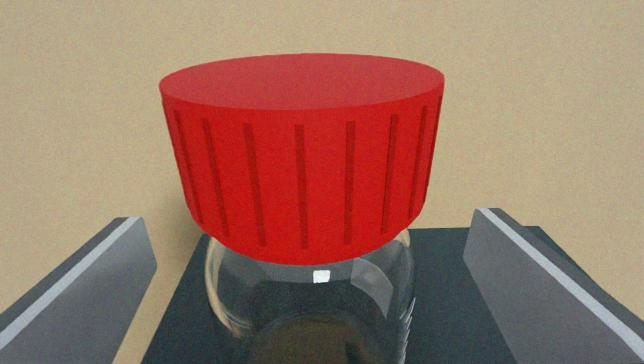

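Scene clock: 55.47 s.
Joint torques (N m): left_arm=[-17.62 15.71 9.81 -2.77 -0.52 -1.87 0.25] | right_arm=[-2.9 -12.16 -8.54 -5.24 0.72 -0.83 0.05]
External joint torques (N m): left_arm=[-0.09 0.36 -0.54 0.54 -0.07 -0.05 0.24] | right_arm=[0.45 -1.31 0.22 0.33 0.09 0.15 0.06]
Wrist force (N): left_arm=[1.8 -3.2 1.7] | right_arm=[2.0 4.6 0.7]
Wrist torque (N m): left_arm=[0.12 0.16 0.10] | right_arm=[-0.24 -0.05 -0.29]
Wrist force, peak (N): left_arm=[1.9 -4.7 1.1] | right_arm=[3.9 5.0 -0.1]
move: off_target
base_odometry: x=+3.376 y=+0.481 heading=+0.186
lidar_m: 0.44 0.47 0.65 1.32 2.12 3.08 5.39 3.01 2.42 1.74 0.64 0.47
base_status: not commanded
joint_positions: torso_squat_rad=+0.350 torso_shift_rad=+0.000 torso_pitch_rad=+0.000 torso_yaw_rad=+0.000 left_shoulder_pitch_rad=-0.695 left_shoulder_roll_rad=+1.202 left_shoulder_yaw_rad=-0.074 left_elbow_rad=-1.593 left_forearm_roll_rad=+0.766 left_wrist_pitch_rad=+0.656 left_hand_roll_rad=-1.112 left_gripper_m=+0.055 right_shoulder_pitch_rad=+0.557 right_shoulder_roll_rad=-0.939 right_shoulder_yaw_rad=-0.318 right_elbow_rad=-2.380 right_forearm_roll_rad=+0.040 right_wrist_pitch_rad=+0.354 right_hand_roll_rad=+0.525 right_gripper_m=+0.100 head_pan_rad=+0.400 head_tilt_rad=+0.350
joint_status: left_gripper_m off_target (ended at +0.055, target +0.045)
wheel_motors_off: 0
motor_effort: left_wheel=-10(10) right_wheel=+6(6)
chest: x=-0.2280 y=-0.0002 z=+1.2475 quat_wxyz=(+1.000, +0.000, +0.000, +0.000) (m; base frame)
left_hand: x=+0.3600 y=+0.4136 z=+1.4193 quat_wxyz=(+0.500, +0.501, -0.500, -0.499) (m; base frame)
right_hand: x=+0.1600 y=-0.3898 z=+1.2181 quat_wxyz=(+0.500, -0.500, -0.500, +0.500) (m; base frame)
pictures: left_wrist_camera
camera_calibration:
left_wrist_camera: T_world_to_cam=[[-0.0347664, -0.999381, -0.00533959, 0.43241], [-0.465221, 0.0209122, -0.884948, 1.44209], [0.884512, -0.0282823, -0.46566, 0.428348], [0, 0, 0, 1]] pos_world=[0.307043, 0.4141, 1.47794]

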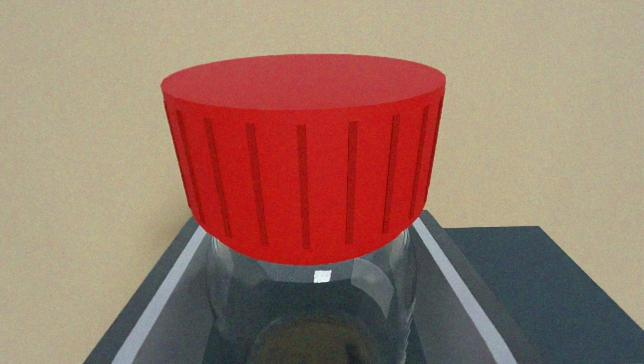

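Scene clock: 56.40 s.
Joint torques (N m): left_arm=[-18.6 16.78 11.71 -3.44 -0.64 -2.19 0.07] | right_arm=[-1.96 -11.93 -8.62 -5.06 0.81 -0.92 -0.09]
External joint torques (N m): left_arm=[-1.62 1.82 1.58 -0.93 -0.14 -0.36 0.05] | right_arm=[1.39 -1.07 0.14 0.51 0.18 0.07 -0.08]
Wrist force (N): left_arm=[1.5 -5.7 1.1] | right_arm=[3.7 4.2 0.5]
Wrist torque (N m): left_arm=[0.05 0.17 0.03] | right_arm=[-0.22 0.08 -0.33]
Wrist force, peak (N): left_arm=[1.7 -6.6 0.8] | right_arm=[3.8 4.9 0.1]
move: done
base_odometry: x=+3.376 y=+0.481 heading=+0.186
lidar_m: 0.45 0.47 0.66 1.32 2.12 3.08 5.39 3.01 2.42 1.74 0.65 0.48
base_status: not commanded
joint_positions: torso_squat_rad=+0.350 torso_shift_rad=+0.000 torso_pitch_rad=+0.000 torso_yaw_rad=+0.000 left_shoulder_pitch_rad=-0.764 left_shoulder_roll_rad=+1.270 left_shoulder_yaw_rad=-0.063 left_elbow_rad=-1.603 left_forearm_roll_rad=+0.850 left_wrist_pitch_rad=+0.736 left_hand_roll_rad=-1.125 left_gripper_m=+0.055 right_shoulder_pitch_rad=+0.557 right_shoulder_roll_rad=-0.939 right_shoulder_yaw_rad=-0.318 right_elbow_rad=-2.380 right_forearm_roll_rad=+0.040 right_wrist_pitch_rad=+0.354 right_hand_roll_rad=+0.525 right_gripper_m=+0.100 head_pan_rad=+0.400 head_tilt_rad=+0.350
joint_status: all done
wheel_motors_off: 0
motor_effort: left_wheel=-10(10) right_wheel=+5(6)
chest: x=-0.2280 y=-0.0002 z=+1.2475 quat_wxyz=(+1.000, +0.000, +0.000, +0.000) (m; base frame)
left_hand: x=+0.3450 y=+0.4130 z=+1.4598 quat_wxyz=(+0.500, +0.500, -0.500, -0.500) (m; base frame)
left_hand_status: reached (checked arc, planned for 0.6 s): 0 mm and 0.0 deg off.
right_hand: x=+0.1600 y=-0.3898 z=+1.2181 quat_wxyz=(+0.500, -0.500, -0.500, +0.500) (m; base frame)
pictures: none

Scene clock: 58.00 s.
Joint torques (N m): left_arm=[-11.18 17.04 9.55 0.18 -1.11 -2.12 0.18] | right_arm=[-2.92 -12.14 -8.63 -5.28 0.78 -0.87 0.14]
External joint torques (N m): left_arm=[-1.64 1.97 0.45 -0.36 -0.17 -0.53 0.17] | right_arm=[0.43 -1.28 0.12 0.3 0.14 0.12 0.15]
Wrist force (N): left_arm=[1.7 -6.3 1.1] | right_arm=[3.7 4.3 0.4]
Wrist torque (N m): left_arm=[0.14 0.20 -0.08] | right_arm=[-0.21 0.13 -0.30]
Wrist force, peak (N): left_arm=[0.1 -7.5 0.7] | right_arm=[3.4 5.5 0.0]
move: done
base_odometry: x=+3.376 y=+0.481 heading=+0.186
lidar_m: 0.45 0.47 0.65 1.32 2.12 3.08 5.39 3.02 2.43 1.74 0.64 0.47
base_status: not commanded
joint_positions: torso_squat_rad=+0.350 torso_shift_rad=+0.000 torso_pitch_rad=+0.000 torso_yaw_rad=+0.000 left_shoulder_pitch_rad=-0.109 left_shoulder_roll_rad=+1.346 left_shoulder_yaw_rad=+0.590 left_elbow_rad=-2.201 left_forearm_roll_rad=+0.894 left_wrist_pitch_rad=+0.938 left_hand_roll_rad=-0.903 left_gripper_m=+0.055 right_shoulder_pitch_rad=+0.557 right_shoulder_roll_rad=-0.939 right_shoulder_yaw_rad=-0.318 right_elbow_rad=-2.380 right_forearm_roll_rad=+0.040 right_wrist_pitch_rad=+0.354 right_hand_roll_rad=+0.525 right_gripper_m=+0.100 head_pan_rad=+0.400 head_tilt_rad=+0.350
joint_status: all done
wheel_motors_off: 0
motor_effort: left_wheel=-10(10) right_wheel=+4(6)
chest: x=-0.2280 y=-0.0002 z=+1.2475 quat_wxyz=(+1.000, +0.000, +0.000, +0.000) (m; base frame)
left_hand: x=+0.2100 y=+0.3901 z=+1.4549 quat_wxyz=(+0.500, +0.500, -0.500, -0.500) (m; base frame)
left_hand_status: reached (checked arc, planned for 0.9 s): 0 mm and 0.0 deg off.
right_hand: x=+0.1600 y=-0.3897 z=+1.2181 quat_wxyz=(+0.500, -0.500, -0.500, +0.500) (m; base frame)
pictures: head_camera, left_wrist_camera
camera_calibration:
head_camera: T_world_to_cam=[[0.363366, -0.93134, 0.0239012, 0.0447491], [-0.278294, -0.132989, -0.951245, 1.37813], [0.889111, 0.338998, -0.30751, 0.571432], [0, 0, 0, 1]] pos_world=[-0.140801, 0.0312391, 1.48559]
left_wrist_camera: T_world_to_cam=[[-0.0352592, -0.999367, -0.00468608, 0.402983], [-0.466843, 0.0206165, -0.8841, 1.4036], [0.883637, -0.028985, -0.467275, 0.579804], [0, 0, 0, 1]] pos_world=[0.157135, 0.390596, 1.51374]

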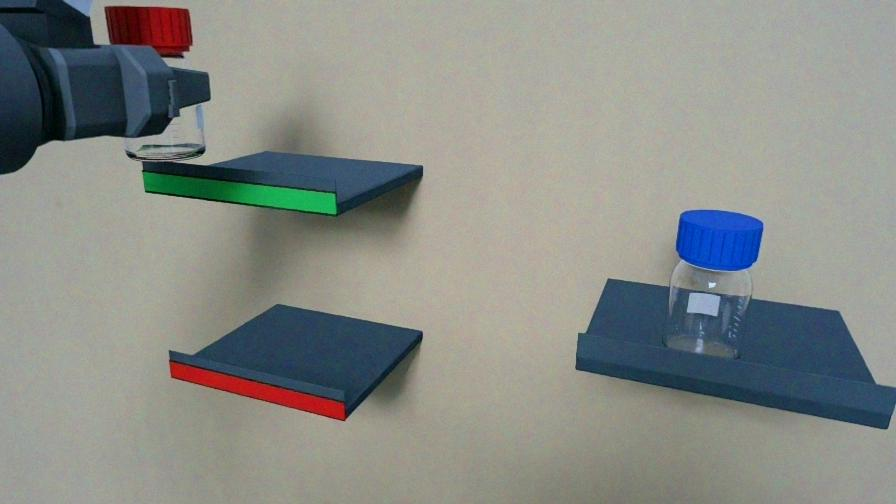

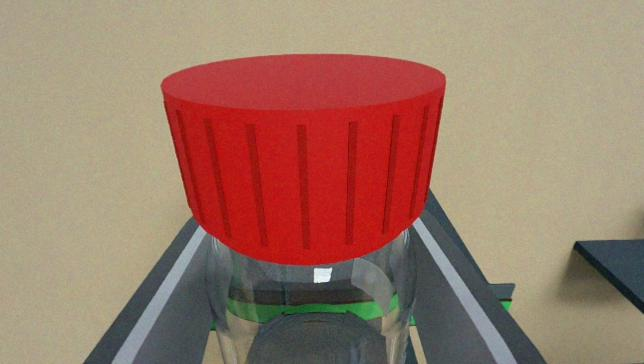

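Emit:
move(target={"side": "left", "x": 0.195, "y": 0.385, "z": 1.355, "quat_wxyz": [0.5, 0.5, -0.5, -0.5]}, min_time_s=0.7)

Emit:
move(target={"side": "left", "x": 0.21, "y": 0.383, "z": 1.26, "quat_wxyz": [0.5, 0.5, -0.5, -0.5]}, min_time_s=0.7)

Emit:
move(target={"side": "left", "x": 0.268, "y": 0.383, "z": 1.258, "quat_wxyz": [0.5, 0.5, -0.5, -0.5]}, min_time_s=0.5)

Emit:
move(target={"side": "left", "x": 0.322, "y": 0.383, "z": 1.256, "quat_wxyz": [0.5, 0.5, -0.5, -0.5]}, min_time_s=0.5, cameras=["left_wrist_camera", "head_camera"])

Scene clock: 59.97 s.
Joint torques (N m): left_arm=[-9.8 14.58 8.04 -3 -0.77 -2.25 0.25] | right_arm=[-2.27 -12.06 -8.43 -5.1 0.62 -0.8 0.01]
External joint torques (N m): left_arm=[-1.88 1.27 -0.47 -0.67 -0.02 -0.57 0.23] | right_arm=[1.08 -1.2 0.32 0.47 -0.02 0.19 0.02]
Wrist force (N): left_arm=[1.6 -5.9 0.8] | right_arm=[2.9 4.7 0.3]
Wrist torque (N m): left_arm=[0.07 0.18 0.03] | right_arm=[-0.30 -0.02 -0.34]
Wrist force, peak (N): left_arm=[2.4 -6.8 1.2] | right_arm=[4.0 5.1 0.8]
move: done
base_odometry: x=+3.376 y=+0.481 heading=+0.186
lidar_m: 0.45 0.47 0.65 1.32 2.12 3.08 5.38 3.01 2.42 1.74 0.64 0.47
base_status: not commanded
joint_positions: torso_squat_rad=+0.350 torso_shift_rad=+0.000 torso_pitch_rad=+0.000 torso_yaw_rad=+0.000 left_shoulder_pitch_rad=+0.111 left_shoulder_roll_rad=+1.035 left_shoulder_yaw_rad=+0.559 left_elbow_rad=-2.384 left_forearm_roll_rad=+0.677 left_wrist_pitch_rad=+0.842 left_hand_roll_rad=-0.979 left_gripper_m=+0.055 right_shoulder_pitch_rad=+0.557 right_shoulder_roll_rad=-0.939 right_shoulder_yaw_rad=-0.318 right_elbow_rad=-2.380 right_forearm_roll_rad=+0.040 right_wrist_pitch_rad=+0.354 right_hand_roll_rad=+0.525 right_gripper_m=+0.100 head_pan_rad=+0.400 head_tilt_rad=+0.350
joint_status: all done
wheel_motors_off: 0
motor_effort: left_wheel=-10(10) right_wheel=+4(6)
chest: x=-0.2280 y=-0.0002 z=+1.2475 quat_wxyz=(+1.000, +0.000, +0.000, +0.000) (m; base frame)
left_hand: x=+0.1950 y=+0.3852 z=+1.3550 quat_wxyz=(+0.501, +0.500, -0.500, -0.500) (m; base frame)
left_hand_status: reached (checked arc, planned for 0.7 s): 0 mm and 0.1 deg off.
right_hand: x=+0.1600 y=-0.3897 z=+1.2181 quat_wxyz=(+0.500, -0.500, -0.500, +0.500) (m; base frame)
pictures: none

Scene clock: 61.03 s.
Joint torques (N m): left_arm=[-9.09 12.77 8.18 -6.29 -0.47 -2.33 0.17] | right_arm=[-2.73 -12.04 -8.73 -5.14 0.74 -0.86 0.01]
External joint torques (N m): left_arm=[-1.36 1.17 0.09 -0.35 -0.05 -0.52 0.16] | right_arm=[0.62 -1.19 0.03 0.44 0.1 0.13 0.02]
Wrist force (N): left_arm=[2.0 -5.7 1.1] | right_arm=[3.8 4.9 0.1]
Wrist torque (N m): left_arm=[0.04 0.22 0.04] | right_arm=[-0.30 0.13 -0.32]
Wrist force, peak (N): left_arm=[1.1 -7.2 1.1] | right_arm=[3.8 4.9 0.1]
move: done
base_odometry: x=+3.376 y=+0.481 heading=+0.186
lidar_m: 0.45 0.48 0.65 1.32 2.12 3.07 5.39 3.01 2.43 1.74 0.64 0.47
base_status: not commanded
joint_positions: torso_squat_rad=+0.350 torso_shift_rad=+0.000 torso_pitch_rad=+0.000 torso_yaw_rad=+0.000 left_shoulder_pitch_rad=+0.194 left_shoulder_roll_rad=+0.803 left_shoulder_yaw_rad=+0.351 left_elbow_rad=-2.309 left_forearm_roll_rad=+0.468 left_wrist_pitch_rad=+0.611 left_hand_roll_rad=-1.105 left_gripper_m=+0.055 right_shoulder_pitch_rad=+0.557 right_shoulder_roll_rad=-0.939 right_shoulder_yaw_rad=-0.318 right_elbow_rad=-2.380 right_forearm_roll_rad=+0.040 right_wrist_pitch_rad=+0.354 right_hand_roll_rad=+0.525 right_gripper_m=+0.100 head_pan_rad=+0.400 head_tilt_rad=+0.350
joint_status: all done
wheel_motors_off: 0
motor_effort: left_wheel=-10(10) right_wheel=+4(5)
chest: x=-0.2280 y=-0.0002 z=+1.2475 quat_wxyz=(+1.000, +0.000, +0.000, +0.000) (m; base frame)
left_hand: x=+0.2099 y=+0.3830 z=+1.2599 quat_wxyz=(+0.500, +0.500, -0.500, -0.500) (m; base frame)
left_hand_status: reached (checked arc, planned for 0.7 s): 0 mm and 0.0 deg off.
right_hand: x=+0.1600 y=-0.3897 z=+1.2181 quat_wxyz=(+0.500, -0.500, -0.500, +0.500) (m; base frame)
pictures: none

Scene clock: 61.93 s.
Joint torques (N m): left_arm=[-11.86 13.47 8.17 -6.98 -0.54 -2.25 0.06] | right_arm=[-2.82 -11.78 -8.79 -5.13 0.63 -0.95 0.01]
External joint torques (N m): left_arm=[-0.53 0.96 -0.28 -0.49 -0.15 -0.42 0.04] | right_arm=[0.53 -0.92 -0.04 0.45 -0.01 0.04 0.02]
Wrist force (N): left_arm=[1.9 -6.0 1.0] | right_arm=[2.6 4.7 0.1]
Wrist torque (N m): left_arm=[0.10 0.20 0.04] | right_arm=[-0.28 0.00 -0.27]
Wrist force, peak (N): left_arm=[1.6 -7.5 1.1] | right_arm=[3.7 5.6 0.1]
move: done
base_odometry: x=+3.376 y=+0.481 heading=+0.186
lidar_m: 0.45 0.47 0.65 1.33 2.12 3.08 5.39 3.02 2.42 1.73 0.64 0.47
base_status: not commanded
joint_positions: torso_squat_rad=+0.350 torso_shift_rad=+0.000 torso_pitch_rad=+0.000 torso_yaw_rad=+0.000 left_shoulder_pitch_rad=-0.032 left_shoulder_roll_rad=+0.809 left_shoulder_yaw_rad=+0.220 left_elbow_rad=-2.099 left_forearm_roll_rad=+0.424 left_wrist_pitch_rad=+0.600 left_hand_roll_rad=-1.125 left_gripper_m=+0.055 right_shoulder_pitch_rad=+0.557 right_shoulder_roll_rad=-0.939 right_shoulder_yaw_rad=-0.318 right_elbow_rad=-2.380 right_forearm_roll_rad=+0.040 right_wrist_pitch_rad=+0.354 right_hand_roll_rad=+0.525 right_gripper_m=+0.100 head_pan_rad=+0.400 head_tilt_rad=+0.350
joint_status: all done
wheel_motors_off: 0
motor_effort: left_wheel=-11(11) right_wheel=+5(6)
chest: x=-0.2280 y=-0.0002 z=+1.2475 quat_wxyz=(+1.000, +0.000, +0.000, +0.000) (m; base frame)
left_hand: x=+0.2680 y=+0.3830 z=+1.2581 quat_wxyz=(+0.500, +0.500, -0.500, -0.500) (m; base frame)
left_hand_status: reached (checked arc, planned for 0.5 s): 0 mm and 0.0 deg off.
right_hand: x=+0.1600 y=-0.3897 z=+1.2181 quat_wxyz=(+0.500, -0.500, -0.500, +0.500) (m; base frame)
pictures: none

Scene clock: 63.07 s.
Joint torques (N m): left_arm=[-15.38 13.43 8.26 -6.91 -0.43 -2.43 0.09] | right_arm=[-2.83 -11.71 -8.51 -5.27 0.65 -0.78 -0.03]
External joint torques (N m): left_arm=[-0.82 0.37 -0.3 0.11 -0.11 -0.57 0.08] | right_arm=[0.51 -0.85 0.24 0.3 0.01 0.21 -0.02]
Wrist force (N): left_arm=[1.3 -6.1 1.1] | right_arm=[2.8 4.8 0.2]
Wrist torque (N m): left_arm=[0.10 0.14 0.03] | right_arm=[-0.30 0.03 -0.29]
Wrist force, peak (N): left_arm=[0.8 -7.1 1.0] | right_arm=[3.2 5.5 0.2]
move: done
base_odometry: x=+3.376 y=+0.481 heading=+0.186
lidar_m: 0.45 0.47 0.65 1.33 2.12 3.08 5.39 3.01 2.42 1.74 0.65 0.47
base_status: not commanded
joint_positions: torso_squat_rad=+0.350 torso_shift_rad=+0.000 torso_pitch_rad=+0.000 torso_yaw_rad=+0.000 left_shoulder_pitch_rad=-0.230 left_shoulder_roll_rad=+0.798 left_shoulder_yaw_rad=+0.114 left_elbow_rad=-1.872 left_forearm_roll_rad=+0.411 left_wrist_pitch_rad=+0.551 left_hand_roll_rad=-1.162 left_gripper_m=+0.055 right_shoulder_pitch_rad=+0.557 right_shoulder_roll_rad=-0.939 right_shoulder_yaw_rad=-0.318 right_elbow_rad=-2.380 right_forearm_roll_rad=+0.040 right_wrist_pitch_rad=+0.354 right_hand_roll_rad=+0.525 right_gripper_m=+0.100 head_pan_rad=+0.400 head_tilt_rad=+0.350
joint_status: all done
wheel_motors_off: 0
motor_effort: left_wheel=-11(11) right_wheel=+5(6)
chest: x=-0.2280 y=-0.0002 z=+1.2475 quat_wxyz=(+1.000, +0.000, +0.000, +0.000) (m; base frame)
left_hand: x=+0.3220 y=+0.3830 z=+1.2562 quat_wxyz=(+0.500, +0.500, -0.500, -0.500) (m; base frame)
left_hand_status: reached (checked arc, planned for 0.5 s): 0 mm and 0.0 deg off.
right_hand: x=+0.1600 y=-0.3897 z=+1.2181 quat_wxyz=(+0.500, -0.500, -0.500, +0.500) (m; base frame)
pictures: head_camera, left_wrist_camera
camera_calibration:
head_camera: T_world_to_cam=[[0.363366, -0.93134, 0.0239012, 0.0447491], [-0.278294, -0.132989, -0.951245, 1.37813], [0.889111, 0.338998, -0.30751, 0.571432], [0, 0, 0, 1]] pos_world=[-0.140801, 0.0312391, 1.48559]
left_wrist_camera: T_world_to_cam=[[-0.0358937, -0.999342, -0.00526418, 0.399925], [-0.466609, 0.021417, -0.884204, 1.28], [0.883735, -0.029281, -0.46707, 0.387645], [0, 0, 0, 1]] pos_world=[0.269037, 0.383598, 1.31494]

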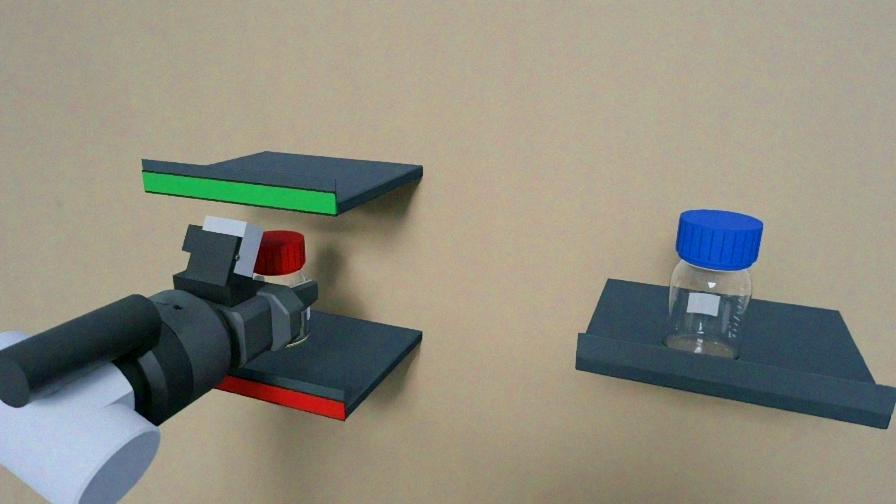

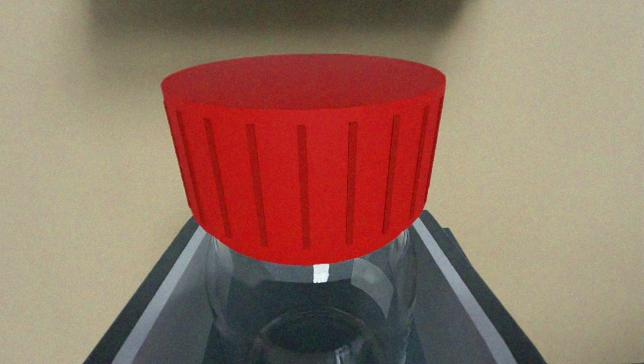

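Lower to contact.

Emit:
move(target={"side": "left", "x": 0.322, "y": 0.383, "z": 1.231, "quat_wxyz": [0.5, 0.5, -0.5, -0.5]}, min_time_s=0.5)

Emit:
move(target={"side": "left", "x": 0.322, "y": 0.383, "z": 1.2265, "quat_wxyz": [0.5, 0.5, -0.5, -0.5]}, min_time_s=0.3)

Scene clock: 64.27 s.
Joint torques (N m): left_arm=[-15.54 12.97 7.27 -7.58 -0.54 -2.57 0.03] | right_arm=[-2.84 -11.85 -8.05 -5.47 0.51 -0.95 0.07]
External joint torques (N m): left_arm=[-1.23 0.24 -1.1 -0.09 -0.28 -0.7 0.01] | right_arm=[0.51 -0.99 0.71 0.1 -0.13 0.04 0.08]
Wrist force (N): left_arm=[1.7 -6.3 1.1] | right_arm=[2.9 3.5 0.7]
Wrist torque (N m): left_arm=[0.13 0.19 0.05] | right_arm=[-0.15 0.00 -0.31]
Wrist force, peak (N): left_arm=[1.6 -6.5 1.0] | right_arm=[3.8 5.2 0.7]
move: done
base_odometry: x=+3.376 y=+0.481 heading=+0.186
lidar_m: 0.45 0.47 0.65 1.32 2.12 3.08 5.39 3.02 2.43 1.74 0.64 0.47
base_status: not commanded
joint_positions: torso_squat_rad=+0.350 torso_shift_rad=+0.000 torso_pitch_rad=+0.000 torso_yaw_rad=+0.000 left_shoulder_pitch_rad=-0.195 left_shoulder_roll_rad=+0.760 left_shoulder_yaw_rad=+0.100 left_elbow_rad=-1.848 left_forearm_roll_rad=+0.383 left_wrist_pitch_rad=+0.492 left_hand_roll_rad=-1.177 left_gripper_m=+0.055 right_shoulder_pitch_rad=+0.557 right_shoulder_roll_rad=-0.939 right_shoulder_yaw_rad=-0.318 right_elbow_rad=-2.380 right_forearm_roll_rad=+0.040 right_wrist_pitch_rad=+0.354 right_hand_roll_rad=+0.525 right_gripper_m=+0.100 head_pan_rad=+0.400 head_tilt_rad=+0.350
joint_status: all done
wheel_motors_off: 0
motor_effort: left_wheel=-11(11) right_wheel=+5(6)
chest: x=-0.2280 y=-0.0002 z=+1.2475 quat_wxyz=(+1.000, +0.000, +0.000, +0.000) (m; base frame)
left_hand: x=+0.3212 y=+0.3827 z=+1.2313 quat_wxyz=(+0.501, +0.499, -0.499, -0.501) (m; base frame)
left_hand_status: reached (checked arc, planned for 0.5 s): 1 mm and 0.2 deg off.
right_hand: x=+0.1600 y=-0.3897 z=+1.2181 quat_wxyz=(+0.500, -0.500, -0.500, +0.500) (m; base frame)
pictures: none

Scene clock: 64.90 s.
Joint torques (N m): left_arm=[-15.24 12.81 7.14 -7.48 -0.6 -2.54 0.08] | right_arm=[-3.24 -12.39 -8.38 -5.28 0.92 -1.06 0.17]
External joint torques (N m): left_arm=[-0.94 0.13 -1.18 0.11 -0.36 -0.66 0.07] | right_arm=[0.11 -1.53 0.37 0.29 0.28 -0.07 0.18]
Wrist force (N): left_arm=[1.6 -6.1 1.4] | right_arm=[3.4 4.0 0.8]
Wrist torque (N m): left_arm=[0.10 0.20 0.03] | right_arm=[-0.16 0.13 -0.32]
Wrist force, peak (N): left_arm=[1.7 -6.4 0.9] | right_arm=[3.6 5.1 1.3]
move: done
base_odometry: x=+3.376 y=+0.481 heading=+0.186
lidar_m: 0.44 0.47 0.65 1.33 2.12 3.08 5.39 3.02 2.42 1.74 0.65 0.47
base_status: not commanded
joint_positions: torso_squat_rad=+0.350 torso_shift_rad=+0.000 torso_pitch_rad=+0.000 torso_yaw_rad=+0.000 left_shoulder_pitch_rad=-0.191 left_shoulder_roll_rad=+0.752 left_shoulder_yaw_rad=+0.096 left_elbow_rad=-1.837 left_forearm_roll_rad=+0.378 left_wrist_pitch_rad=+0.473 left_hand_roll_rad=-1.181 left_gripper_m=+0.055 right_shoulder_pitch_rad=+0.557 right_shoulder_roll_rad=-0.939 right_shoulder_yaw_rad=-0.318 right_elbow_rad=-2.380 right_forearm_roll_rad=+0.040 right_wrist_pitch_rad=+0.354 right_hand_roll_rad=+0.525 right_gripper_m=+0.100 head_pan_rad=+0.400 head_tilt_rad=+0.350
joint_status: all done
wheel_motors_off: 0
motor_effort: left_wheel=-11(11) right_wheel=+5(6)
chest: x=-0.2280 y=-0.0002 z=+1.2475 quat_wxyz=(+1.000, +0.000, +0.000, +0.000) (m; base frame)
left_hand: x=+0.3219 y=+0.3831 z=+1.2268 quat_wxyz=(+0.500, +0.500, -0.500, -0.500) (m; base frame)
left_hand_status: reached (checked arc, planned for 0.3 s): 0 mm and 0.0 deg off.
right_hand: x=+0.1600 y=-0.3897 z=+1.2181 quat_wxyz=(+0.500, -0.500, -0.500, +0.500) (m; base frame)
pictures: none

Emit:
move(target={"side": "left", "x": 0.322, "y": 0.383, "z": 1.2225, "quat_wxyz": [0.5, 0.5, -0.5, -0.5]}, min_time_s=0.3)

Emit:
move(target={"side": "left", "x": 0.322, "y": 0.383, "z": 1.219, "quat_wxyz": [0.5, 0.5, -0.5, -0.5]}, min_time_s=0.3)

Scene clock: 65.87 s.
Joint torques (N m): left_arm=[-8.64 9.93 1.28 -4.03 0.17 0.61 -0.21] | right_arm=[-3.13 -12.07 -8.29 -5.38 0.61 -0.88 0.23]
External joint torques (N m): left_arm=[5.65 -2.71 -7.01 3.63 0.4 2.49 -0.22] | right_arm=[0.22 -1.21 0.46 0.19 -0.03 0.1 0.24]
Wrist force (N): left_arm=[-1.7 8.4 -0.1] | right_arm=[2.9 4.9 0.4]
Wrist torque (N m): left_arm=[0.29 0.22 0.13] | right_arm=[-0.29 -0.01 -0.33]
Wrist force, peak (N): left_arm=[-1.7 9.3 -0.8] | right_arm=[3.7 4.5 0.8]
move: done
base_odometry: x=+3.376 y=+0.481 heading=+0.186
lidar_m: 0.45 0.47 0.65 1.33 2.12 3.07 5.39 3.01 2.42 1.74 0.65 0.47
base_status: not commanded
joint_positions: torso_squat_rad=+0.350 torso_shift_rad=+0.000 torso_pitch_rad=+0.000 torso_yaw_rad=+0.000 left_shoulder_pitch_rad=-0.188 left_shoulder_roll_rad=+0.747 left_shoulder_yaw_rad=+0.095 left_elbow_rad=-1.832 left_forearm_roll_rad=+0.373 left_wrist_pitch_rad=+0.461 left_hand_roll_rad=-1.184 left_gripper_m=+0.055 right_shoulder_pitch_rad=+0.557 right_shoulder_roll_rad=-0.939 right_shoulder_yaw_rad=-0.318 right_elbow_rad=-2.380 right_forearm_roll_rad=+0.040 right_wrist_pitch_rad=+0.354 right_hand_roll_rad=+0.525 right_gripper_m=+0.100 head_pan_rad=+0.400 head_tilt_rad=+0.350
joint_status: all done
wheel_motors_off: 0
motor_effort: left_wheel=-10(11) right_wheel=+5(6)
chest: x=-0.2281 y=-0.0002 z=+1.2475 quat_wxyz=(+1.000, +0.000, +0.000, +0.000) (m; base frame)
left_hand: x=+0.3220 y=+0.3831 z=+1.2248 quat_wxyz=(+0.499, +0.501, -0.501, -0.499) (m; base frame)
left_hand_status: reached (checked arc, planned for 0.3 s): 2 mm and 0.3 deg off.
right_hand: x=+0.1600 y=-0.3898 z=+1.2181 quat_wxyz=(+0.500, -0.500, -0.500, +0.500) (m; base frame)
pictures: none

Scene clock: 66.50 s.
Joint torques (N m): left_arm=[-2.12 6.96 -3.9 -0.38 0.78 3.17 -0.14] | right_arm=[-2.72 -11.7 -8.35 -5 0.66 -1 -0.07]
External joint torques (N m): left_arm=[12.16 -5.66 -12.15 7.33 1.01 5.04 -0.15] | right_arm=[0.63 -0.84 0.41 0.58 0.02 -0.01 -0.07]
Wrist force (N): left_arm=[-3.5 20.2 -1.8] | right_arm=[2.8 4.3 0.3]
Wrist torque (N m): left_arm=[0.33 0.31 0.16] | right_arm=[-0.20 0.06 -0.32]
Wrist force, peak (N): left_arm=[-3.6 20.7 -1.7] | right_arm=[4.1 4.9 0.9]
move: done
base_odometry: x=+3.376 y=+0.481 heading=+0.186
lidar_m: 0.45 0.46 0.65 1.32 2.12 3.08 5.39 3.01 2.42 1.75 0.65 0.47
base_status: not commanded
joint_positions: torso_squat_rad=+0.350 torso_shift_rad=+0.000 torso_pitch_rad=+0.000 torso_yaw_rad=+0.000 left_shoulder_pitch_rad=-0.186 left_shoulder_roll_rad=+0.742 left_shoulder_yaw_rad=+0.093 left_elbow_rad=-1.827 left_forearm_roll_rad=+0.370 left_wrist_pitch_rad=+0.451 left_hand_roll_rad=-1.186 left_gripper_m=+0.055 right_shoulder_pitch_rad=+0.557 right_shoulder_roll_rad=-0.939 right_shoulder_yaw_rad=-0.318 right_elbow_rad=-2.380 right_forearm_roll_rad=+0.040 right_wrist_pitch_rad=+0.354 right_hand_roll_rad=+0.525 right_gripper_m=+0.100 head_pan_rad=+0.400 head_tilt_rad=+0.350
joint_status: all done
wheel_motors_off: 0
motor_effort: left_wheel=-10(11) right_wheel=+5(6)
chest: x=-0.2282 y=-0.0003 z=+1.2475 quat_wxyz=(+1.000, +0.000, +0.000, +0.000) (m; base frame)
left_hand: x=+0.3220 y=+0.3831 z=+1.2234 quat_wxyz=(+0.497, +0.502, -0.502, -0.498) (m; base frame)
left_hand_status: reached (checked arc, planned for 0.3 s): 4 mm and 0.5 deg off.
right_hand: x=+0.1598 y=-0.3898 z=+1.2182 quat_wxyz=(+0.499, -0.500, -0.500, +0.500) (m; base frame)
pictures: none


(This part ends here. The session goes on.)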